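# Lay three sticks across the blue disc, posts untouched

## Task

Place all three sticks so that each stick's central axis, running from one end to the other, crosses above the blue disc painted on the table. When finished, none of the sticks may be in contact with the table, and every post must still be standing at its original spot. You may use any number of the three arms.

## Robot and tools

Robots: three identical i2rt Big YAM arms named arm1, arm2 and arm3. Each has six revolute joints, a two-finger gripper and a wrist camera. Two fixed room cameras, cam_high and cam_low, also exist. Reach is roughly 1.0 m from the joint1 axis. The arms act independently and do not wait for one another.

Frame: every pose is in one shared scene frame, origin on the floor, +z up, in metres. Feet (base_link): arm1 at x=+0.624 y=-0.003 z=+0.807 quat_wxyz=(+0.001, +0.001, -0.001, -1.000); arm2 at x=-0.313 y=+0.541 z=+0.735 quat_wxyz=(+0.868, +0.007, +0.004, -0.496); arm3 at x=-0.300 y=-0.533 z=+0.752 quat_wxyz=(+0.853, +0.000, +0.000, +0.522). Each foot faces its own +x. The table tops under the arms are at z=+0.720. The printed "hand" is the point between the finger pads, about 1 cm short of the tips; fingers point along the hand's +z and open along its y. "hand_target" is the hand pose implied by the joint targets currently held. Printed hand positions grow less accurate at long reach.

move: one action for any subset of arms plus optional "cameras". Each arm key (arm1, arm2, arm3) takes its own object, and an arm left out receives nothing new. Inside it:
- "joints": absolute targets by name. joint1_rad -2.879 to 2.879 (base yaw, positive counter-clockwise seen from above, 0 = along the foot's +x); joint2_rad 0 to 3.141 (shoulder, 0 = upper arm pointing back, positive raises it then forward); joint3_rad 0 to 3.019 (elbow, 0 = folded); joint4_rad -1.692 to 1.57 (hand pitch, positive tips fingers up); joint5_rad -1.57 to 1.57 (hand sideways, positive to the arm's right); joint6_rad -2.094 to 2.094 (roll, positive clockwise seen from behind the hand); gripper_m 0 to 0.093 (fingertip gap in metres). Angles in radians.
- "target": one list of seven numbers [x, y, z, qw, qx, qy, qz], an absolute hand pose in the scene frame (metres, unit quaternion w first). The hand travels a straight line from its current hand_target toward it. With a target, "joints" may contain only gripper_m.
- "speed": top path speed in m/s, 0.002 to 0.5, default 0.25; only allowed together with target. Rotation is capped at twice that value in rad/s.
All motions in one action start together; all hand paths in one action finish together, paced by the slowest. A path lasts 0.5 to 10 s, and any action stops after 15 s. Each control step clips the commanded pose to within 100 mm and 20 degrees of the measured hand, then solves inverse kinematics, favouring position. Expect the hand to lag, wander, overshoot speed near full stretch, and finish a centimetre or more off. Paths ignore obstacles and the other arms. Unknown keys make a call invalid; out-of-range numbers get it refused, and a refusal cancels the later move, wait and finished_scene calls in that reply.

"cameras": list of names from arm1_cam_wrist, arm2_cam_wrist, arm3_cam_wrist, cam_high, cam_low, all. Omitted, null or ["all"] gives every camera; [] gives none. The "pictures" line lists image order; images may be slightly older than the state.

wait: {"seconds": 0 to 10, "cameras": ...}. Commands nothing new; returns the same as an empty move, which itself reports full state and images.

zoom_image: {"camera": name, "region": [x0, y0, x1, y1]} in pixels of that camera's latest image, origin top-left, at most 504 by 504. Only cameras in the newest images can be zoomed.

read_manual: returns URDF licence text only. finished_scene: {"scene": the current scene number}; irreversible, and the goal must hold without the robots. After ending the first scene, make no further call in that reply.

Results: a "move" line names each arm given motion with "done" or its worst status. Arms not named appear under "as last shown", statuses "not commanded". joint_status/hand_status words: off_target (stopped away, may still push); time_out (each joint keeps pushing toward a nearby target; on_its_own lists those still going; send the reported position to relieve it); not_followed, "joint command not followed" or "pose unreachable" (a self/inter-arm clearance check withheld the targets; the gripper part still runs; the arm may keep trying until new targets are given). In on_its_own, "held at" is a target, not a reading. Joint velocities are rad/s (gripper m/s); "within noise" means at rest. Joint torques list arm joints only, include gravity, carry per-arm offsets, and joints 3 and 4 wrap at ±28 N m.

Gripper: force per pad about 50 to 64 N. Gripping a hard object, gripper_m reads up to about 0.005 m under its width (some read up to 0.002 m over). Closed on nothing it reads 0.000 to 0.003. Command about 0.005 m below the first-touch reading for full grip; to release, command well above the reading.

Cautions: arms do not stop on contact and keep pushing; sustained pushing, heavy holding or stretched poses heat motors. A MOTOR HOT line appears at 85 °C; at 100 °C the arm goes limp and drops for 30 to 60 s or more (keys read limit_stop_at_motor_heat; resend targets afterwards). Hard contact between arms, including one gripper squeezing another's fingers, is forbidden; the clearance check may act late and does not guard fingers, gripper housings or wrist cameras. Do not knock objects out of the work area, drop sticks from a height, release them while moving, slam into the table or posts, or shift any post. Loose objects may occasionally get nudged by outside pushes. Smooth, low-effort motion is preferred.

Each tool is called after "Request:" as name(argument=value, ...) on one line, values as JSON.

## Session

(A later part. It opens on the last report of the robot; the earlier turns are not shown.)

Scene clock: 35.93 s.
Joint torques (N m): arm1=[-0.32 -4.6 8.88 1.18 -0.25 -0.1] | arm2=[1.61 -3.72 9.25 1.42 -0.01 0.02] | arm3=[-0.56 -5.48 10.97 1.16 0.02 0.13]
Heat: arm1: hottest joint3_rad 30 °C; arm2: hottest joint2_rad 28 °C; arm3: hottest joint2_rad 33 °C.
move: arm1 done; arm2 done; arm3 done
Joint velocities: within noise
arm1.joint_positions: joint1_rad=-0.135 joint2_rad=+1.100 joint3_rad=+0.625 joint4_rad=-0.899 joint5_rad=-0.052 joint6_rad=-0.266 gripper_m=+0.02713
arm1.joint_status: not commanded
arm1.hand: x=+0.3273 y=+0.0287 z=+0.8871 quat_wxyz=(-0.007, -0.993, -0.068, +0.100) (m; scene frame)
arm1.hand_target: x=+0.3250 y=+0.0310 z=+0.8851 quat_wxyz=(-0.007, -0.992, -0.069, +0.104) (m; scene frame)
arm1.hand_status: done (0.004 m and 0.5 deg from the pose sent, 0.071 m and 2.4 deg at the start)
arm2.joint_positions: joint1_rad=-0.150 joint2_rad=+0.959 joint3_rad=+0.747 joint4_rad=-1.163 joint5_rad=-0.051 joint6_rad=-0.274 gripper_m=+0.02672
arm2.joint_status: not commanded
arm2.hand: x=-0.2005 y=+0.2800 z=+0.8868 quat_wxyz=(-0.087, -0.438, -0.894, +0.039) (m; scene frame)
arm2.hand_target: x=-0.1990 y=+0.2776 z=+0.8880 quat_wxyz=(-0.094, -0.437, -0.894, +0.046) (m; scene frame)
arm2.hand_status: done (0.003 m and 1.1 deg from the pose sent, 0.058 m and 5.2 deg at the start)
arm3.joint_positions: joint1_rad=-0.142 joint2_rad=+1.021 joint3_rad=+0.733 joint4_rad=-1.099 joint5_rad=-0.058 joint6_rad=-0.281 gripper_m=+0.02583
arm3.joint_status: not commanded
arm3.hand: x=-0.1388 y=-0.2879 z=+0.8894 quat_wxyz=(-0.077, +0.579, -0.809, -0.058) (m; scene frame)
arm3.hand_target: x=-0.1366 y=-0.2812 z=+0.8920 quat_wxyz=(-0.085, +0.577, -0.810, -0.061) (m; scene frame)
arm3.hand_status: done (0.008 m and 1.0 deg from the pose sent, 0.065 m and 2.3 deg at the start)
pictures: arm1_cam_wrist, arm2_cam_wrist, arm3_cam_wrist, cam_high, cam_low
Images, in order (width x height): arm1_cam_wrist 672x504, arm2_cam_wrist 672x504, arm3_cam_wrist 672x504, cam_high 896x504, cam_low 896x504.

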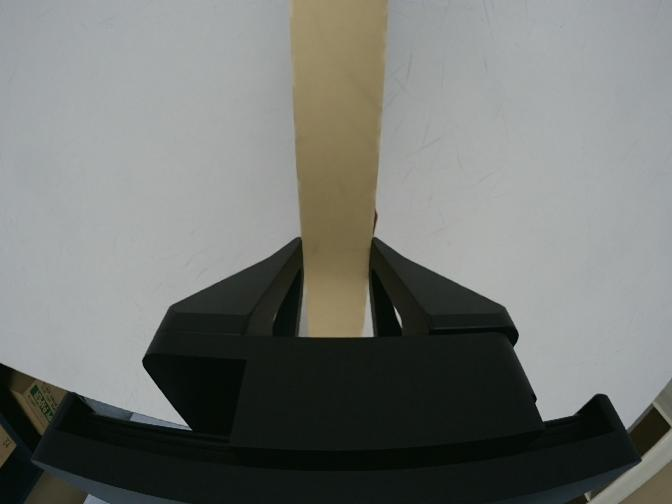

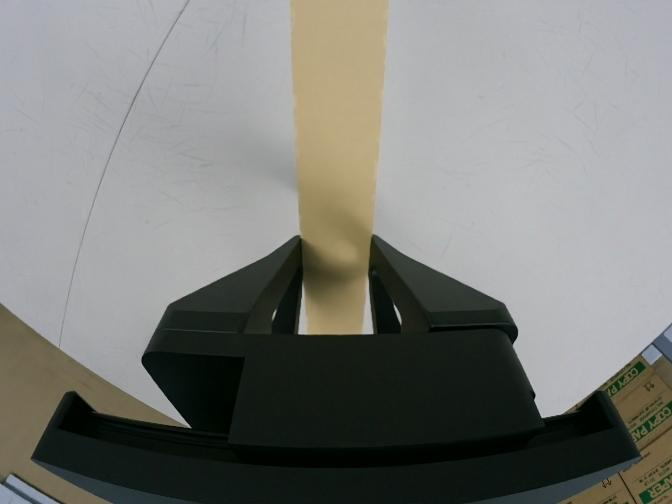

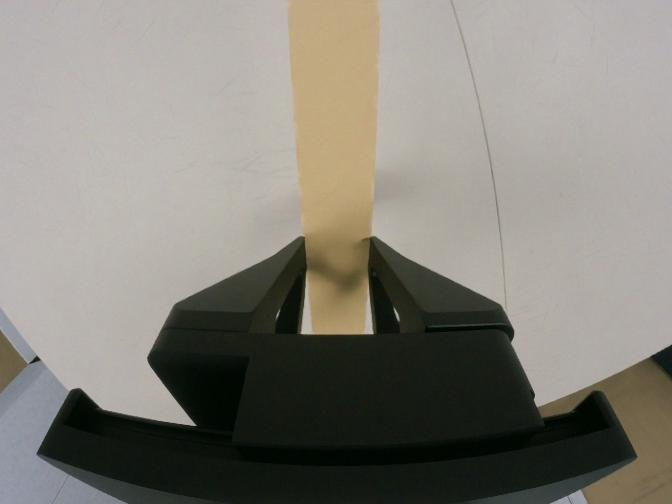

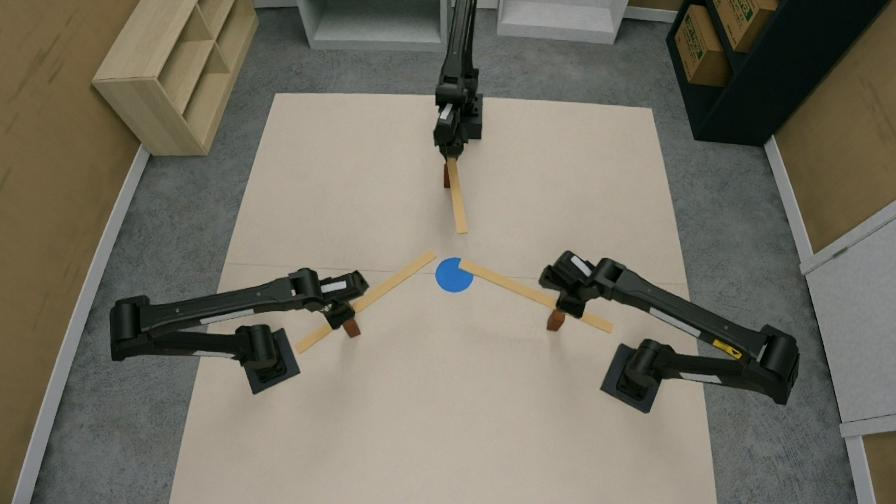

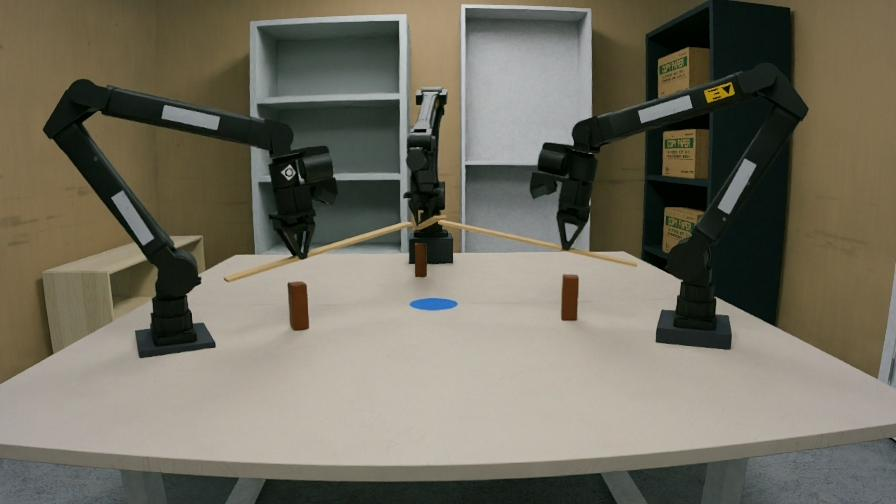

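Request:
move(arm1={"target":[0.2424,0.0265,0.903,-0.0111,-0.9877,-0.0847,0.13],"speed":0.06}, arm2={"target":[-0.146,0.2125,0.915,0.1175,0.4315,0.8926,-0.0568],"speed":0.06}, arm3={"target":[-0.1115,-0.210,0.905,0.1063,-0.575,0.8076,0.0757],"speed":0.06}, cameras=["cam_high","cam_low"])

Request:
zoom_image(camera="cam_high", region=[310, 130, 610, 350])

Request:
zoom_image(camera="cam_low", region=[330, 180, 530, 300])

Scene clock: 39.73 s.
Joint torques (N m): arm1=[1.44 -7 13.27 1.13 -0.26 -0.08] | arm2=[2.37 -4.54 14.79 1.4 0.03 0.11] | arm3=[-0.56 -8 14.72 1.11 -0.03 0.12]
Heat: arm1: hottest joint3_rad 31 °C; arm2: hottest joint3_rad 29 °C; arm3: hottest joint2_rad 33 °C.
move: arm1 off_target; arm2 off_target; arm3 off_target
Joint velocities: within noise
arm1.joint_positions: joint1_rad=-0.116 joint2_rad=+1.273 joint3_rad=+0.752 joint4_rad=-0.855 joint5_rad=-0.066 joint6_rad=-0.266 gripper_m=+0.02713
arm1.joint_status: not commanded
arm1.hand: x=+0.2703 y=+0.0269 z=+0.8857 quat_wxyz=(-0.015, -0.992, -0.079, +0.101) (m; scene frame)
arm1.hand_target: x=+0.2440 y=+0.0263 z=+0.9038 quat_wxyz=(-0.011, -0.988, -0.085, +0.130) (m; scene frame)
arm1.hand_status: off_target (0.033 m and 3.5 deg from the pose sent, 0.087 m and 4.0 deg at the start)
arm2.joint_positions: joint1_rad=-0.089 joint2_rad=+1.123 joint3_rad=+0.861 joint4_rad=-1.111 joint5_rad=-0.051 joint6_rad=-0.222 gripper_m=+0.02672
arm2.joint_status: not commanded
arm2.hand: x=-0.1616 y=+0.2377 z=+0.8891 quat_wxyz=(-0.090, -0.434, -0.896, +0.034) (m; scene frame)
arm2.hand_target: x=-0.1470 y=+0.2145 z=+0.9156 quat_wxyz=(-0.118, -0.432, -0.893, +0.057) (m; scene frame)
arm2.hand_status: off_target (0.039 m and 4.1 deg from the pose sent, 0.091 m and 4.1 deg at the start)
arm3.joint_positions: joint1_rad=-0.088 joint2_rad=+1.184 joint3_rad=+0.837 joint4_rad=-1.023 joint5_rad=-0.057 joint6_rad=-0.226 gripper_m=+0.02583
arm3.joint_status: not commanded
arm3.hand: x=-0.1219 y=-0.2314 z=+0.8866 quat_wxyz=(-0.082, +0.579, -0.809, -0.065) (m; scene frame)
arm3.hand_target: x=-0.1122 y=-0.2112 z=+0.9055 quat_wxyz=(-0.106, +0.575, -0.808, -0.076) (m; scene frame)
arm3.hand_status: off_target (0.030 m and 3.1 deg from the pose sent, 0.084 m and 3.9 deg at the start)
pictures: cam_high, cam_low
Images, in order (width x height): cam_high 896x504, cam_low 896x504.

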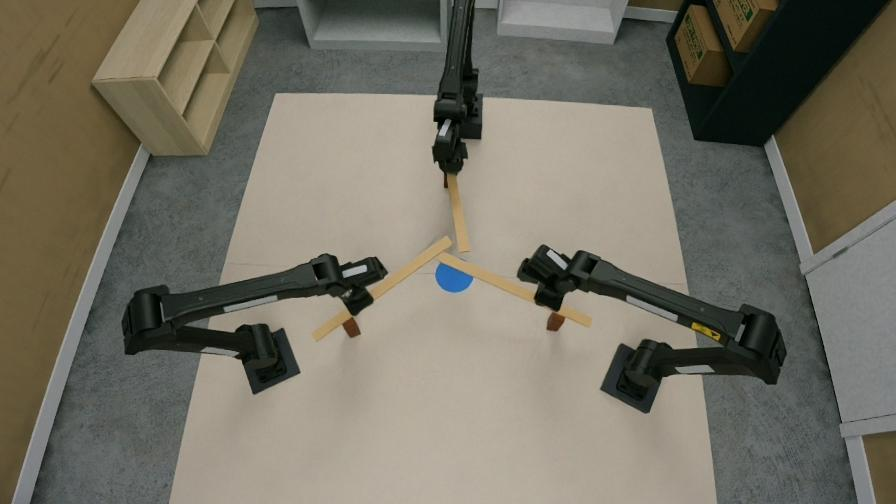

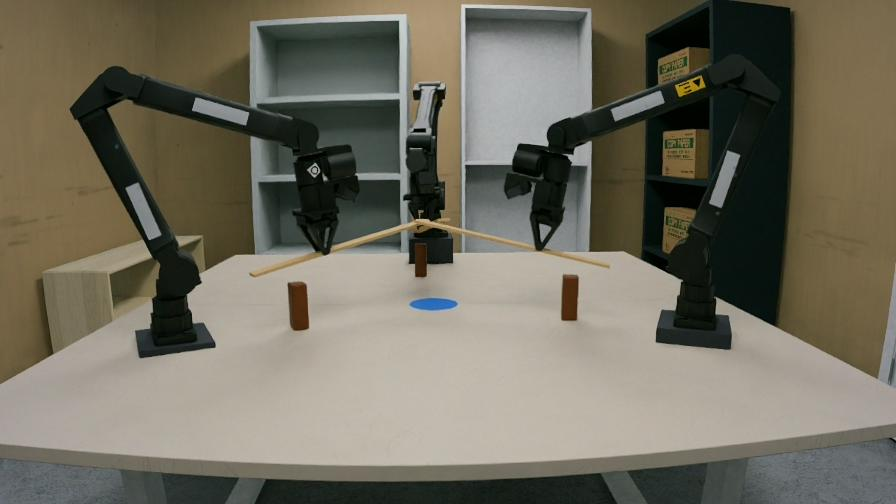

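Scaled by 1.680 from the camera's 896x504 image, which has a finer 1280x720 frame.

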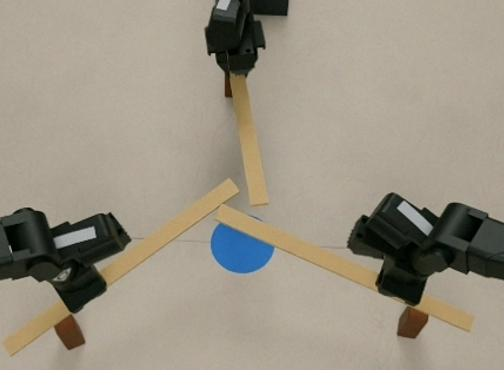

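Scaled by 2.520 from the camera's 896x504 image, which has a finer 1280x720 frame.

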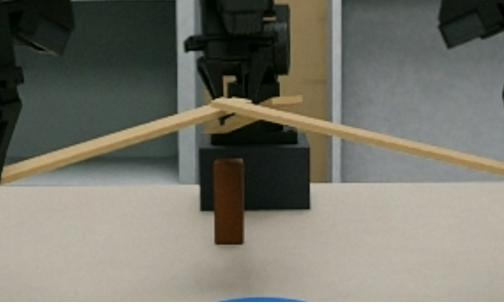

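Request:
move(arm1={"target":[0.2155,0.024,0.903,-0.0125,-0.9868,-0.095,0.1299],"speed":0.06}, arm2={"target":[-0.1275,0.1915,0.914,0.1175,0.4315,0.8926,-0.0568],"speed":0.06}, arm3={"target":[-0.0995,-0.184,0.905,0.1073,-0.5637,0.8155,0.0742],"speed":0.06}, cameras=["cam_high","cam_low"])

Request:
zoom_image(camera="cam_high", region=[310, 130, 610, 350])

Request:
zoom_image(camera="cam_low", region=[330, 180, 530, 300])

Scene clock: 42.60 s.
Joint torques (N m): arm1=[2.32 -7.41 13.55 0.98 -0.21 -0.11] | arm2=[2.37 -5.66 14.89 1.43 0.05 0.08] | arm3=[-0.85 -9.35 14.63 1.02 0.04 0.15]
Heat: arm1: hottest joint3_rad 32 °C; arm2: hottest joint3_rad 30 °C; arm3: hottest joint2_rad 33 °C.
move: arm1 off_target; arm2 off_target; arm3 off_target
Joint velocities: within noise
arm1.joint_positions: joint1_rad=-0.102 joint2_rad=+1.346 joint3_rad=+0.818 joint4_rad=-0.850 joint5_rad=-0.069 joint6_rad=-0.271 gripper_m=+0.02713
arm1.joint_status: not commanded
arm1.hand: x=+0.2442 y=+0.0241 z=+0.8853 quat_wxyz=(-0.017, -0.991, -0.088, +0.100) (m; scene frame)
arm1.hand_target: x=+0.2171 y=+0.0239 z=+0.9039 quat_wxyz=(-0.012, -0.987, -0.095, +0.130) (m; scene frame)
arm1.hand_status: off_target (0.034 m and 3.6 deg from the pose sent, 0.057 m and 3.8 deg at the start)
arm2.joint_positions: joint1_rad=-0.068 joint2_rad=+1.200 joint3_rad=+0.916 joint4_rad=-1.092 joint5_rad=-0.045 joint6_rad=-0.202 gripper_m=+0.02672
arm2.joint_status: not commanded
arm2.hand: x=-0.1443 y=+0.2173 z=+0.8874 quat_wxyz=(-0.088, -0.434, -0.896, +0.034) (m; scene frame)
arm2.hand_target: x=-0.1286 y=+0.1937 z=+0.9146 quat_wxyz=(-0.118, -0.431, -0.893, +0.057) (m; scene frame)
arm2.hand_status: off_target (0.041 m and 4.3 deg from the pose sent, 0.063 m and 4.1 deg at the start)
arm3.joint_positions: joint1_rad=-0.074 joint2_rad=+1.264 joint3_rad=+0.902 joint4_rad=-1.008 joint5_rad=-0.048 joint6_rad=-0.187 gripper_m=+0.02583
arm3.joint_status: not commanded
arm3.hand: x=-0.1099 y=-0.2057 z=+0.8863 quat_wxyz=(-0.082, +0.568, -0.817, -0.063) (m; scene frame)
arm3.hand_target: x=-0.1003 y=-0.1851 z=+0.9055 quat_wxyz=(-0.107, +0.564, -0.815, -0.075) (m; scene frame)
arm3.hand_status: off_target (0.030 m and 3.2 deg from the pose sent, 0.056 m and 3.6 deg at the start)
pictures: cam_high, cam_low
Images, in order (width x height): cam_high 896x504, cam_low 896x504.

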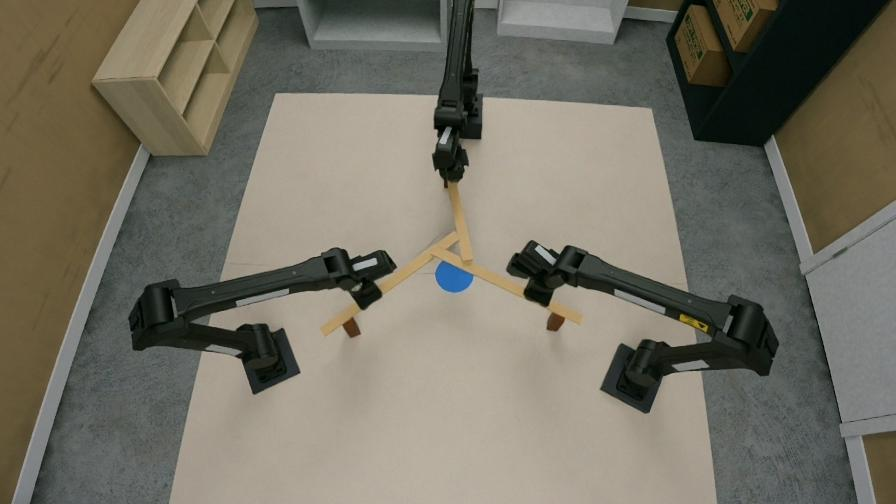

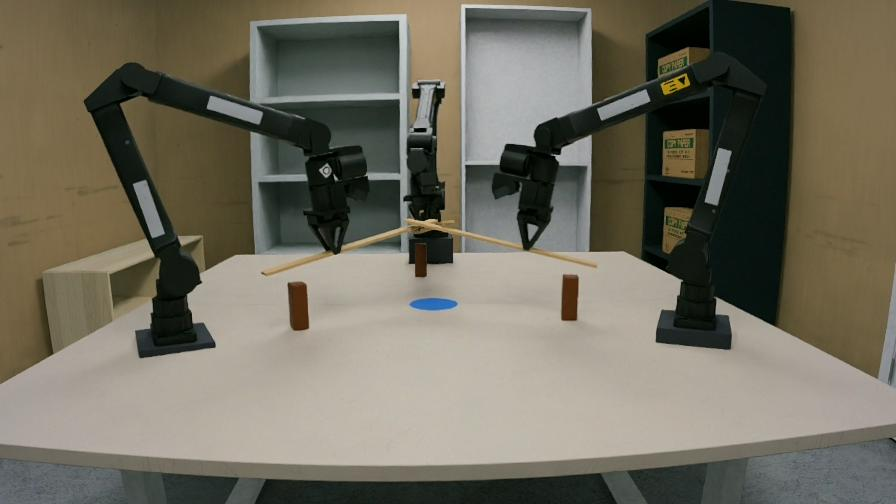

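Scaled by 1.680 from the camera's 896x504 image, which has a finer 1280x720 frame.

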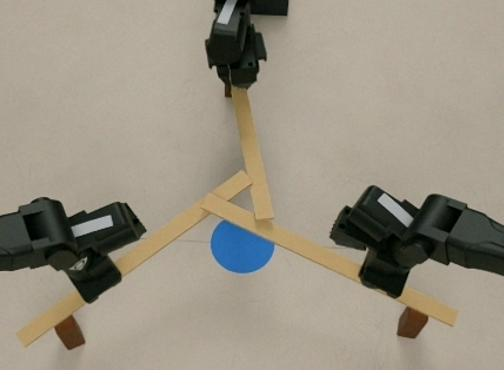

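Scaled by 2.520 from the camera's 896x504 image, which has a finer 1280x720 frame.

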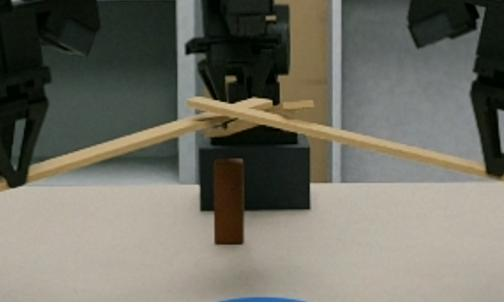

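Request:
move(arm1={"target":[0.185,0.0185,0.903,-0.0125,-0.9868,-0.095,0.1299],"speed":0.06}, arm2={"target":[-0.1095,0.168,0.914,0.1175,0.4315,0.8926,-0.0568],"speed":0.06}, arm3={"target":[-0.089,-0.1565,0.905,0.1073,-0.5637,0.8155,0.0742],"speed":0.06}, cameras=["cam_high","cam_low"])

Request:
zoom_image(camera="cam_high", region=[310, 130, 610, 350])

Request:
zoom_image(camera="cam_high", region=[410, 200, 510, 300])

Request:
zoom_image(camera="cam_low", region=[250, 190, 630, 340])

Scene clock: 44.97 s.
Joint torques (N m): arm1=[1.96 -8.59 13.39 1.26 0.03 0.07] | arm2=[2.43 -6.89 14.83 1.4 0.05 0.1] | arm3=[-0.91 -10.87 14.75 1.14 0.04 0.12]
Heat: arm1: hottest joint3_rad 32 °C; arm2: hottest joint3_rad 31 °C; arm3: hottest joint2_rad 33 °C.
move: arm1 off_target; arm2 off_target; arm3 off_target
Joint velocities: within noise
arm1.joint_positions: joint1_rad=-0.082 joint2_rad=+1.423 joint3_rad=+0.895 joint4_rad=-0.849 joint5_rad=-0.068 joint6_rad=-0.264 gripper_m=+0.02713
arm1.joint_status: not commanded
arm1.hand: x=+0.2135 y=+0.0191 z=+0.8860 quat_wxyz=(-0.018, -0.990, -0.095, +0.101) (m; scene frame)
arm1.hand_target: x=+0.1867 y=+0.0183 z=+0.9038 quat_wxyz=(-0.013, -0.987, -0.095, +0.130) (m; scene frame)
arm1.hand_status: off_target (0.033 m and 3.4 deg from the pose sent, 0.062 m and 3.6 deg at the start)
arm2.joint_positions: joint1_rad=-0.054 joint2_rad=+1.278 joint3_rad=+0.985 joint4_rad=-1.080 joint5_rad=-0.042 joint6_rad=-0.188 gripper_m=+0.02672
arm2.joint_status: not commanded
arm2.hand: x=-0.1271 y=+0.1934 z=+0.8882 quat_wxyz=(-0.088, -0.434, -0.896, +0.035) (m; scene frame)
arm2.hand_target: x=-0.1105 y=+0.1701 z=+0.9147 quat_wxyz=(-0.118, -0.431, -0.893, +0.057) (m; scene frame)
arm2.hand_status: off_target (0.040 m and 4.2 deg from the pose sent, 0.066 m and 4.3 deg at the start)
arm3.joint_positions: joint1_rad=-0.061 joint2_rad=+1.340 joint3_rad=+0.972 joint4_rad=-1.000 joint5_rad=-0.045 joint6_rad=-0.173 gripper_m=+0.02583
arm3.joint_status: not commanded
arm3.hand: x=-0.0991 y=-0.1787 z=+0.8869 quat_wxyz=(-0.082, +0.568, -0.817, -0.063) (m; scene frame)
arm3.hand_target: x=-0.0897 y=-0.1577 z=+0.9056 quat_wxyz=(-0.107, +0.564, -0.816, -0.075) (m; scene frame)
arm3.hand_status: off_target (0.030 m and 3.2 deg from the pose sent, 0.057 m and 3.2 deg at the start)
pictures: cam_high, cam_low
Images, in order (width x height): cam_high 896x504, cam_low 896x504.

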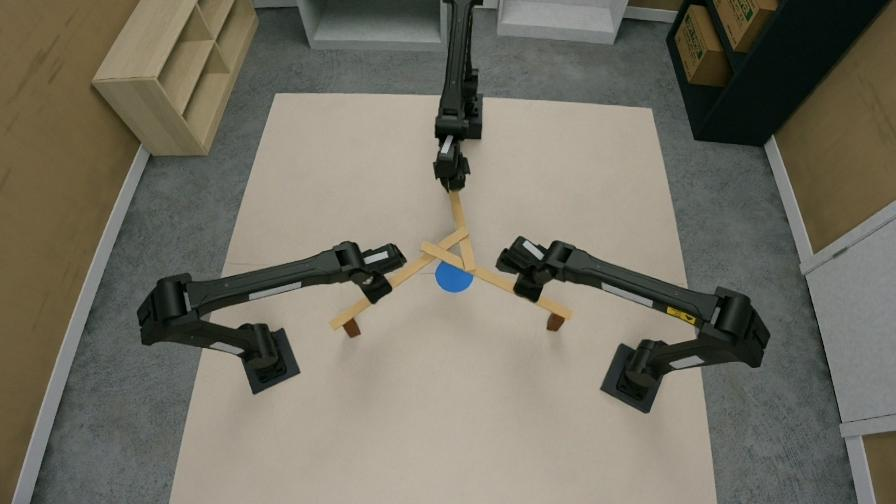

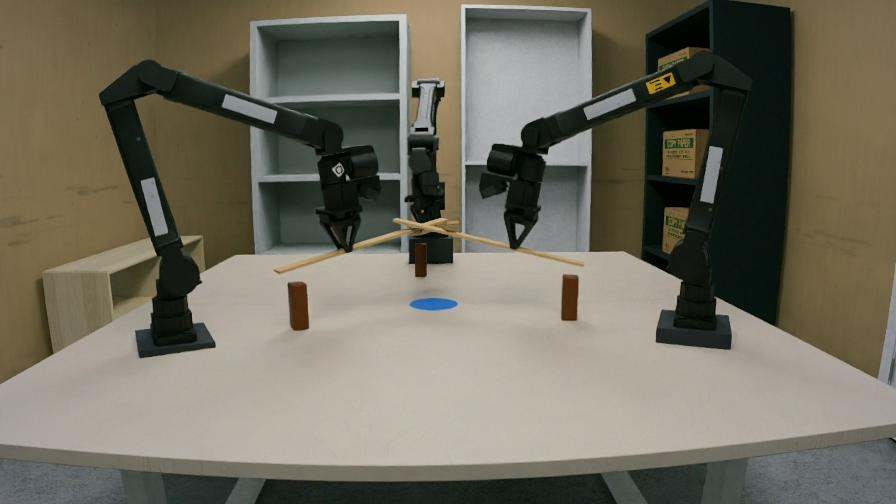

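Scaled by 1.680 from the camera's 896x504 image, which has a finer 1280x720 frame.

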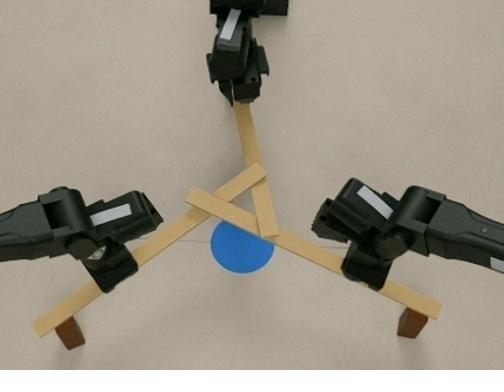

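Scaled by 5.040 from the camera's 896x504 image, which has a finer 1280x720 frame.

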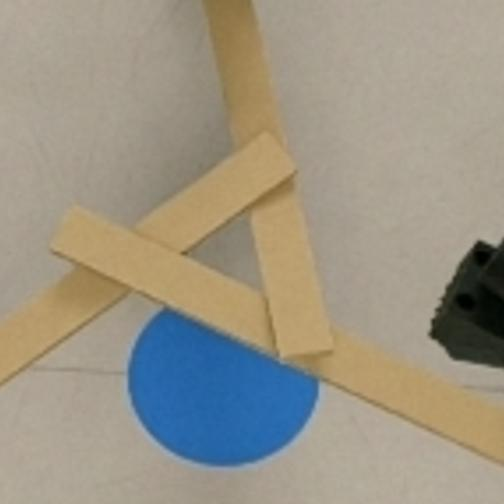

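Scaled by 1.326 from the camera's 896x504 image, which has a finer 1280x720 frame.

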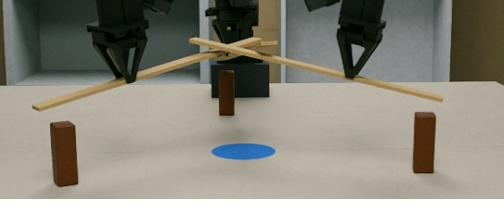

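Request:
move(arm1={"target":[0.180,0.0177,0.903,-0.0125,-0.9868,-0.095,0.1299],"speed":0.06}, arm2={"target":[-0.1015,0.158,0.914,0.1175,0.4315,0.8926,-0.0568],"speed":0.06}, arm3={"target":[-0.0865,-0.1575,0.905,0.1081,-0.5543,0.822,0.073],"speed":0.06}, cameras=["cam_high"])

Request:
zoom_image(camera="cam_high", region=[310, 130, 610, 350])

Request:
zoom_image(camera="cam_high", region=[410, 200, 510, 300])

Scene clock: 47.77 s.
Joint torques (N m): arm1=[2.14 -8.53 13.33 0.92 -0.05 0.05] | arm2=[2.49 -7.18 14.82 1.43 0.06 0.11] | arm3=[-1.08 -10.58 14.79 1.14 0.06 0.11]
Heat: arm1: hottest joint3_rad 32 °C; arm2: hottest joint3_rad 32 °C; arm3: hottest joint2_rad 33 °C.
move: arm1 off_target; arm2 off_target; arm3 off_target
Joint velocities: within noise
arm1.joint_positions: joint1_rad=-0.080 joint2_rad=+1.434 joint3_rad=+0.908 joint4_rad=-0.849 joint5_rad=-0.068 joint6_rad=-0.262 gripper_m=+0.02713
arm1.joint_status: not commanded
arm1.hand: x=+0.2087 y=+0.0188 z=+0.8864 quat_wxyz=(-0.018, -0.990, -0.094, +0.101) (m; scene frame)
arm1.hand_target: x=+0.1817 y=+0.0176 z=+0.9038 quat_wxyz=(-0.013, -0.987, -0.095, +0.130) (m; scene frame)
arm1.hand_status: off_target (0.033 m and 3.3 deg from the pose sent, 0.038 m and 3.4 deg at the start)
arm2.joint_positions: joint1_rad=-0.048 joint2_rad=+1.310 joint3_rad=+1.016 joint4_rad=-1.078 joint5_rad=-0.040 joint6_rad=-0.182 gripper_m=+0.02672
arm2.joint_status: not commanded
arm2.hand: x=-0.1194 y=+0.1834 z=+0.8889 quat_wxyz=(-0.088, -0.434, -0.896, +0.035) (m; scene frame)
arm2.hand_target: x=-0.1025 y=+0.1601 z=+0.9146 quat_wxyz=(-0.118, -0.431, -0.893, +0.056) (m; scene frame)
arm2.hand_status: off_target (0.040 m and 4.2 deg from the pose sent, 0.051 m and 4.2 deg at the start)
arm3.joint_positions: joint1_rad=-0.061 joint2_rad=+1.340 joint3_rad=+0.972 joint4_rad=-1.000 joint5_rad=-0.040 joint6_rad=-0.156 gripper_m=+0.02583
arm3.joint_status: not commanded
arm3.hand: x=-0.0984 y=-0.1791 z=+0.8869 quat_wxyz=(-0.083, +0.560, -0.822, -0.061) (m; scene frame)
arm3.hand_target: x=-0.0872 y=-0.1587 z=+0.9056 quat_wxyz=(-0.108, +0.554, -0.822, -0.073) (m; scene frame)
arm3.hand_status: off_target (0.031 m and 3.3 deg from the pose sent, 0.031 m and 3.6 deg at the start)
pictures: cam_high
Images, in order (width x height): cam_high 896x504.

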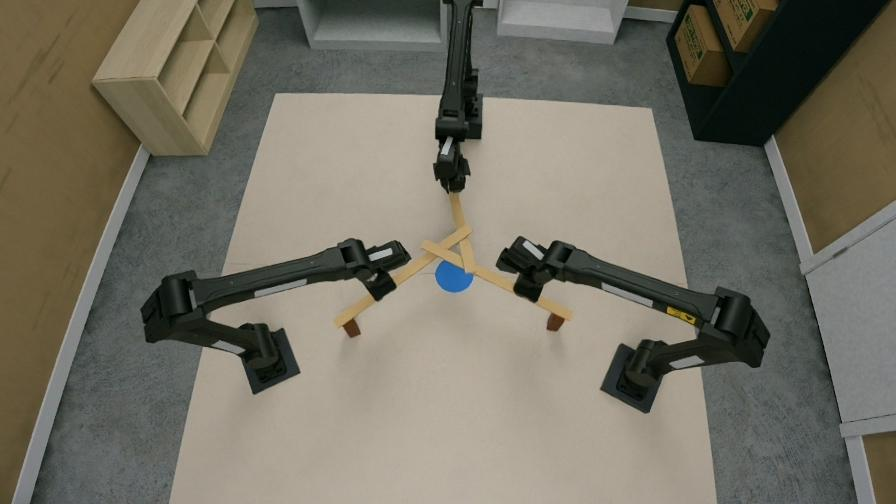

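Scaled by 1.680 from the camera's 896x504 image, which has a finer 1280x720 frame.

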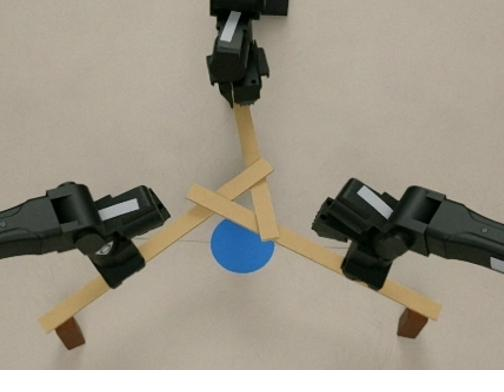

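Scaled by 5.040 from the camera's 896x504 image, which has a finer 1280x720 frame.

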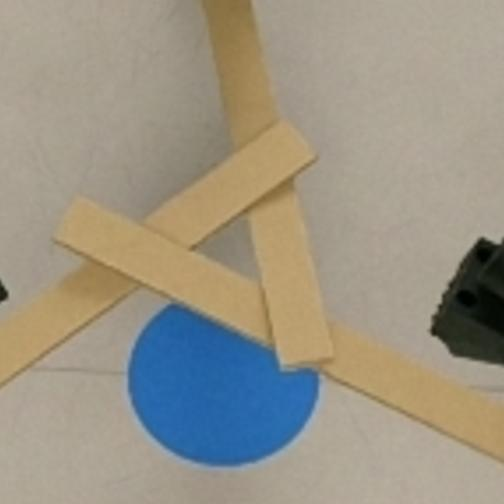

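Request:
move(arm1={"target":[0.2055,0.0185,0.864,-0.0075,-0.9924,-0.0947,0.0781],"speed":0.05}, arm2={"target":[-0.1186,0.181,0.864,0.0706,0.4346,0.8971,-0.0342],"speed":0.05}, arm3={"target":[-0.099,-0.1875,0.870,0.0651,-0.5568,0.8269,0.0438],"speed":0.05}, cameras=[])

Request:
move(arm1={"target":[0.2045,0.0185,0.845,-0.0054,-0.9939,-0.0948,0.0564],"speed":0.04}, arm2={"target":[-0.1186,0.181,0.846,0.051,0.4353,0.8985,-0.0247],"speed":0.04}, arm3={"target":[-0.099,-0.1875,0.852,0.047,-0.5576,0.8282,0.0317],"speed":0.04}, cameras=["cam_high","cam_low"])

Request:
zoom_image(camera="cam_high", region=[310, 130, 610, 350])

Request:
zoom_image(camera="cam_high", region=[410, 200, 510, 300])

Request:
zoom_image(camera="cam_low", region=[250, 190, 630, 340])

Scene clock: 51.00 s.
Joint torques (N m): arm1=[1.2 -9 9.2 0.95 0.09 0.06] | arm2=[2.14 -7.59 8.69 1.4 0.07 0.07] | arm3=[-1.49 -10.7 10.33 0.36 0.1 0.06]
Heat: arm1: hottest joint3_rad 33 °C; arm2: hottest joint3_rad 32 °C; arm3: hottest joint2_rad 33 °C.
move: arm1 done; arm2 done; arm3 done
Joint velocities: within noise
arm1.joint_positions: joint1_rad=-0.073 joint2_rad=+1.485 joint3_rad=+0.908 joint4_rad=-0.849 joint5_rad=-0.042 joint6_rad=-0.262 gripper_m=+0.02713
arm1.joint_status: not commanded
arm1.hand: x=+0.2120 y=+0.0198 z=+0.8661 quat_wxyz=(-0.010, -0.993, -0.097, +0.074) (m; scene frame)
arm1.hand_target: x=+0.2057 y=+0.0185 z=+0.8640 quat_wxyz=(-0.008, -0.992, -0.095, +0.078) (m; scene frame)
arm1.hand_status: done (0.007 m and 0.6 deg from the pose sent, 0.023 m and 2.9 deg at the start)
arm2.joint_positions: joint1_rad=-0.048 joint2_rad=+1.347 joint3_rad=+1.001 joint4_rad=-1.056 joint5_rad=-0.021 joint6_rad=-0.182 gripper_m=+0.02672
arm2.joint_status: not commanded
arm2.hand: x=-0.1220 y=+0.1816 z=+0.8697 quat_wxyz=(-0.071, -0.435, -0.897, +0.034) (m; scene frame)
arm2.hand_target: x=-0.1186 y=+0.1811 z=+0.8641 quat_wxyz=(-0.071, -0.435, -0.897, +0.034) (m; scene frame)
arm2.hand_status: done (0.007 m and 0.1 deg from the pose sent, 0.025 m and 2.1 deg at the start)
arm3.joint_positions: joint1_rad=-0.061 joint2_rad=+1.356 joint3_rad=+0.949 joint4_rad=-1.000 joint5_rad=-0.026 joint6_rad=-0.155 gripper_m=+0.02583
arm3.joint_status: not commanded
arm3.hand: x=-0.1008 y=-0.1882 z=+0.8715 quat_wxyz=(-0.068, +0.560, -0.824, -0.047) (m; scene frame)
arm3.hand_target: x=-0.0990 y=-0.1876 z=+0.8700 quat_wxyz=(-0.065, +0.557, -0.827, -0.044) (m; scene frame)
arm3.hand_status: done (0.002 m and 0.7 deg from the pose sent, 0.019 m and 2.9 deg at the start)
pictures: none
No camera images: "cameras" was empty.

Scene clock: 52.03 s.
Joint torques (N m): arm1=[1.73 -7.59 9.73 0.76 0.11 0.04] | arm2=[2.49 -8.06 8.35 1.16 0.1 0.09] | arm3=[-1.26 -11.75 10 0.44 0.14 0.08]
Heat: arm1: hottest joint3_rad 33 °C; arm2: hottest joint3_rad 32 °C; arm3: hottest joint2_rad 33 °C.
move: arm1 off_target; arm2 done; arm3 done
Joint velocities: within noise
arm1.joint_positions: joint1_rad=-0.066 joint2_rad=+1.520 joint3_rad=+0.908 joint4_rad=-0.840 joint5_rad=-0.031 joint6_rad=-0.261 gripper_m=+0.02714
arm1.joint_status: not commanded
arm1.hand: x=+0.2126 y=+0.0191 z=+0.8524 quat_wxyz=(-0.007, -0.993, -0.099, +0.060) (m; scene frame)
arm1.hand_target: x=+0.2049 y=+0.0184 z=+0.8450 quat_wxyz=(-0.005, -0.994, -0.095, +0.056) (m; scene frame)
arm1.hand_status: off_target (0.011 m and 0.6 deg from the pose sent, 0.022 m and 2.1 deg at the start)
arm2.joint_positions: joint1_rad=-0.048 joint2_rad=+1.392 joint3_rad=+1.001 joint4_rad=-1.048 joint5_rad=-0.014 joint6_rad=-0.182 gripper_m=+0.02672
arm2.joint_status: not commanded
arm2.hand: x=-0.1222 y=+0.1794 z=+0.8528 quat_wxyz=(-0.054, -0.436, -0.898, +0.026) (m; scene frame)
arm2.hand_target: x=-0.1187 y=+0.1810 z=+0.8461 quat_wxyz=(-0.051, -0.435, -0.898, +0.025) (m; scene frame)
arm2.hand_status: done (0.008 m and 0.4 deg from the pose sent, 0.024 m and 2.5 deg at the start)
arm3.joint_positions: joint1_rad=-0.061 joint2_rad=+1.406 joint3_rad=+0.948 joint4_rad=-1.000 joint5_rad=-0.020 joint6_rad=-0.155 gripper_m=+0.02583
arm3.joint_status: not commanded
arm3.hand: x=-0.1007 y=-0.1899 z=+0.8523 quat_wxyz=(-0.047, +0.561, -0.826, -0.033) (m; scene frame)
arm3.hand_target: x=-0.0990 y=-0.1876 z=+0.8519 quat_wxyz=(-0.047, +0.558, -0.828, -0.032) (m; scene frame)
arm3.hand_status: done (0.003 m and 0.5 deg from the pose sent, 0.020 m and 3.0 deg at the start)
pictures: cam_high, cam_low
Images, in order (width x height): cam_high 896x504, cam_low 896x504.

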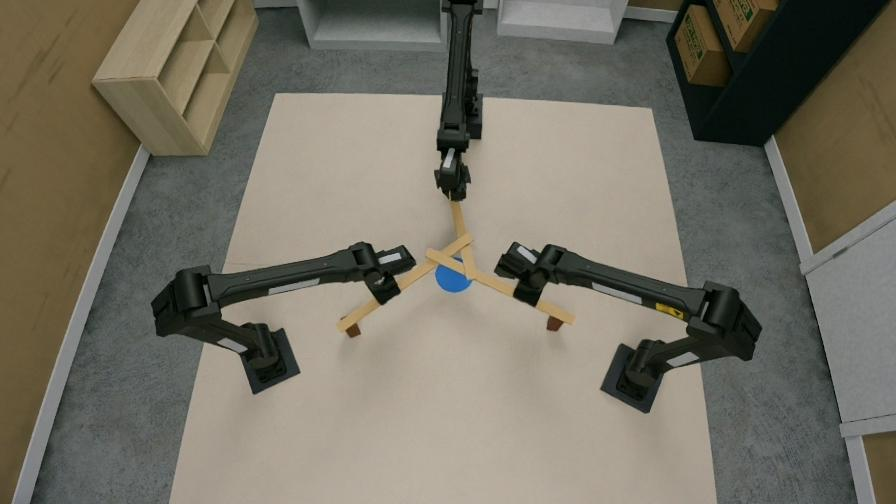

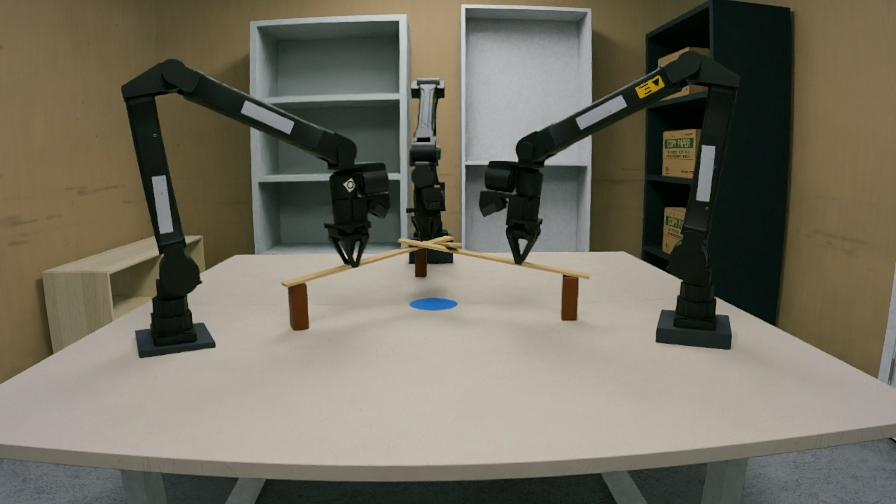

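Scaled by 1.680 from the camera's 896x504 image, which has a finer 1280x720 frame.

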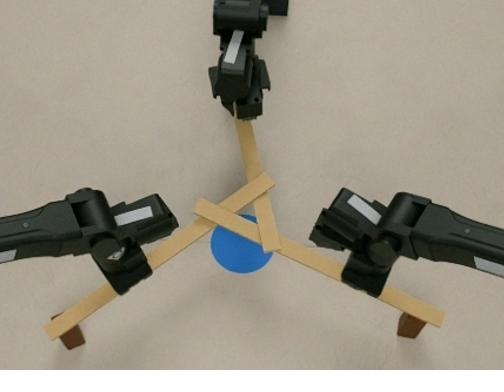

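Scaled by 5.040 from the camera's 896x504 image, which has a finer 1280x720 frame.

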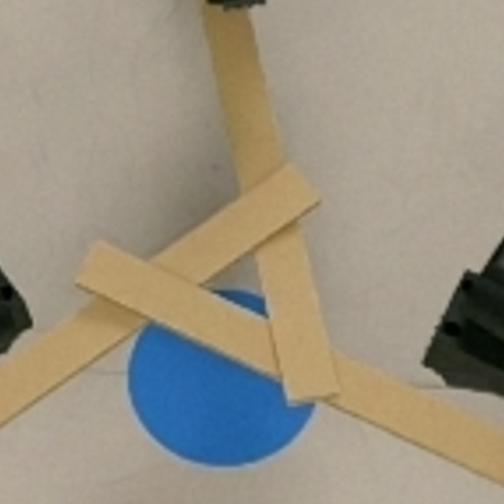

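Scaled by 1.326 from the camera's 896x504 image, which has a finer 1280x720 frame.

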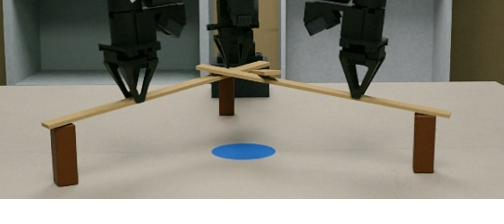

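Request:
move(arm1={"target":[0.2065,0.0185,0.838,-0.0041,-0.9945,-0.0949,0.0434],"speed":0.03}, arm2={"target":[-0.1186,0.181,0.837,0.0392,0.4356,0.899,-0.019],"speed":0.03}, arm3={"target":[-0.099,-0.1875,0.844,0.0362,-0.558,0.8287,0.0244],"speed":0.03}, cameras=[])

Request:
move(arm1={"target":[0.2065,0.0185,0.835,-0.0018,-0.9953,-0.095,0.0191],"speed":0.03}, arm2={"target":[-0.1186,0.181,0.834,0.0173,0.4359,0.8997,-0.0084],"speed":0.03}, arm3={"target":[-0.099,-0.1875,0.839,0.0159,-0.5584,0.8293,0.0107],"speed":0.03}, cameras=["cam_high","cam_low"])

Request:
zoom_image(camera="cam_high", region=[410, 200, 510, 300])

Request:
zoom_image(camera="cam_low", region=[380, 210, 480, 290])

Request:
zoom_image(camera="cam_low", region=[250, 190, 630, 340])

Scene clock: 54.47 s.
Joint torques (N m): arm1=[1.79 -6.24 9.96 0.4 0.16 0.11] | arm2=[2.61 -6.36 8.54 0.99 0.12 0.11] | arm3=[-1.03 -9.47 10.41 0.35 0.3 0.11]
Heat: arm1: hottest joint3_rad 33 °C; arm2: hottest joint3_rad 32 °C; arm3: hottest joint2_rad 33 °C.
move: arm1 off_target; arm2 off_target; arm3 done
Joint velocities: within noise
arm1.joint_positions: joint1_rad=-0.065 joint2_rad=+1.522 joint3_rad=+0.908 joint4_rad=-0.840 joint5_rad=-0.025 joint6_rad=-0.260 gripper_m=+0.02715
arm1.joint_status: not commanded
arm1.hand: x=+0.2128 y=+0.0194 z=+0.8515 quat_wxyz=(-0.004, -0.993, -0.099, +0.058) (m; scene frame)
arm1.hand_target: x=+0.2072 y=+0.0185 z=+0.8382 quat_wxyz=(-0.004, -0.995, -0.095, +0.044) (m; scene frame)
arm1.hand_status: off_target (0.015 m and 1.8 deg from the pose sent, 0.016 m and 2.0 deg at the start)
arm2.joint_positions: joint1_rad=-0.047 joint2_rad=+1.395 joint3_rad=+1.001 joint4_rad=-1.048 joint5_rad=-0.009 joint6_rad=-0.182 gripper_m=+0.02672
arm2.joint_status: not commanded
arm2.hand: x=-0.1226 y=+0.1792 z=+0.8513 quat_wxyz=(-0.051, -0.436, -0.898, +0.027) (m; scene frame)
arm2.hand_target: x=-0.1190 y=+0.1813 z=+0.8373 quat_wxyz=(-0.039, -0.436, -0.899, +0.019) (m; scene frame)
arm2.hand_status: off_target (0.015 m and 1.6 deg from the pose sent, 0.016 m and 1.9 deg at the start)
arm3.joint_positions: joint1_rad=-0.061 joint2_rad=+1.410 joint3_rad=+0.948 joint4_rad=-1.002 joint5_rad=-0.019 joint6_rad=-0.155 gripper_m=+0.02583
arm3.joint_status: not commanded
arm3.hand: x=-0.1007 y=-0.1903 z=+0.8511 quat_wxyz=(-0.045, +0.561, -0.826, -0.032) (m; scene frame)
arm3.hand_target: x=-0.0991 y=-0.1877 z=+0.8440 quat_wxyz=(-0.036, +0.558, -0.829, -0.024) (m; scene frame)
arm3.hand_status: done (0.008 m and 1.4 deg from the pose sent, 0.009 m and 1.6 deg at the start)
pictures: none
No camera images: "cameras" was empty.

Scene clock: 55.80 s.
Joint torques (N m): arm1=[1.79 -6.01 10.07 0.35 0.2 0.18] | arm2=[2.61 -4.78 10.03 -0.1 0.12 0.11] | arm3=[-1.14 -8.35 10.91 0.05 0.4 0.1]
Heat: arm1: hottest joint3_rad 33 °C; arm2: hottest joint3_rad 32 °C; arm3: hottest joint2_rad 33 °C.
move: arm1 off_target; arm2 off_target; arm3 off_target
Joint velocities: within noise
arm1.joint_positions: joint1_rad=-0.060 joint2_rad=+1.547 joint3_rad=+0.938 joint4_rad=-0.883 joint5_rad=-0.014 joint6_rad=-0.256 gripper_m=+0.02715
arm1.joint_status: not commanded
arm1.hand: x=+0.2114 y=+0.0193 z=+0.8510 quat_wxyz=(-0.002, -0.994, -0.099, +0.039) (m; scene frame)
arm1.hand_target: x=+0.2073 y=+0.0185 z=+0.8353 quat_wxyz=(-0.002, -0.995, -0.095, +0.019) (m; scene frame)
arm1.hand_status: off_target (0.017 m and 2.3 deg from the pose sent, 0.018 m and 4.6 deg at the start)
arm2.joint_positions: joint1_rad=-0.044 joint2_rad=+1.406 joint3_rad=+1.009 joint4_rad=-1.067 joint5_rad=+0.000 joint6_rad=-0.179 gripper_m=+0.02672
arm2.joint_status: not commanded
arm2.hand: x=-0.1238 y=+0.1805 z=+0.8496 quat_wxyz=(-0.040, -0.437, -0.898, +0.024) (m; scene frame)
arm2.hand_target: x=-0.1190 y=+0.1815 z=+0.8343 quat_wxyz=(-0.018, -0.436, -0.900, +0.009) (m; scene frame)
arm2.hand_status: off_target (0.016 m and 3.1 deg from the pose sent, 0.018 m and 4.4 deg at the start)
arm3.joint_positions: joint1_rad=-0.058 joint2_rad=+1.429 joint3_rad=+0.967 joint4_rad=-1.034 joint5_rad=-0.015 joint6_rad=-0.155 gripper_m=+0.02583
arm3.joint_status: not commanded
arm3.hand: x=-0.1014 y=-0.1906 z=+0.8502 quat_wxyz=(-0.031, +0.562, -0.826, -0.023) (m; scene frame)
arm3.hand_target: x=-0.0993 y=-0.1878 z=+0.8391 quat_wxyz=(-0.016, +0.559, -0.829, -0.011) (m; scene frame)
arm3.hand_status: off_target (0.012 m and 2.3 deg from the pose sent, 0.013 m and 4.1 deg at the start)
pictures: cam_high, cam_low
Images, in order (width x height): cam_high 896x504, cam_low 896x504.

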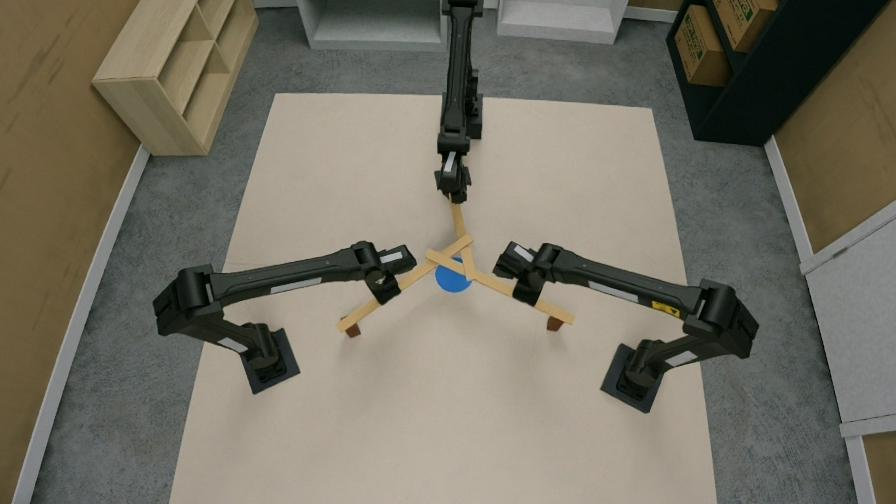

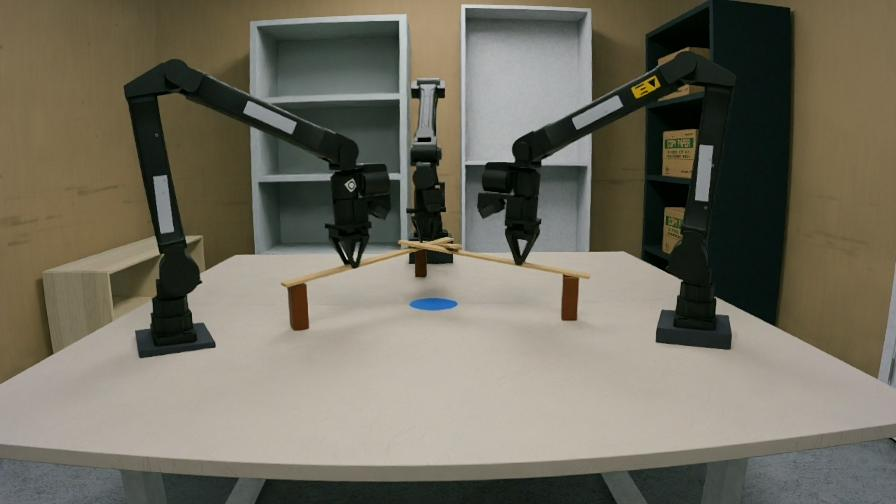

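Scaled by 5.040 from the camera's 896x504 image, which has a finer 1280x720 frame.

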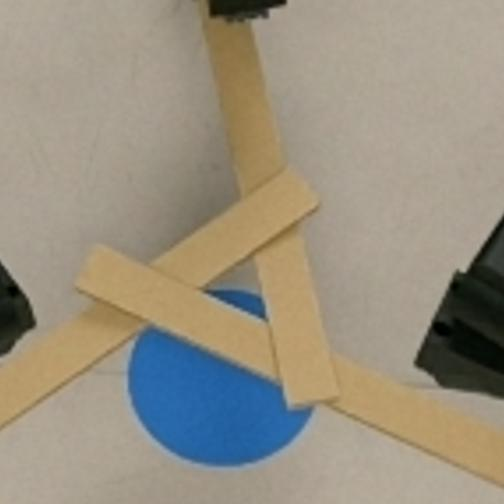

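Scaled by 5.040 from the camera's 896x504 image, which has a finer 1280x720 frame.

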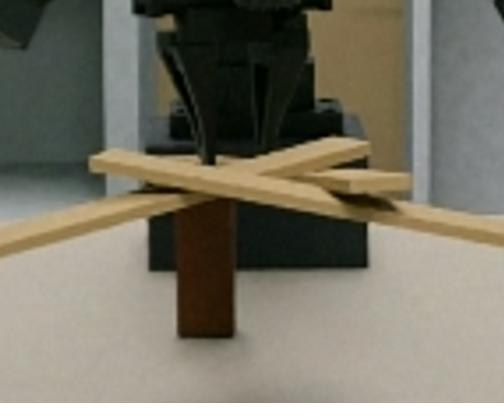

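Scaled by 1.326 from the camera's 896x504 image, which has a finer 1280x720 frame.

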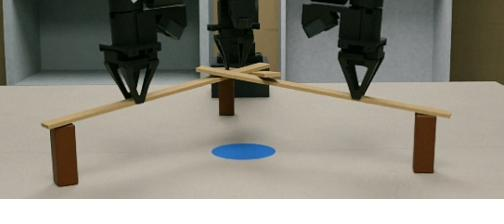

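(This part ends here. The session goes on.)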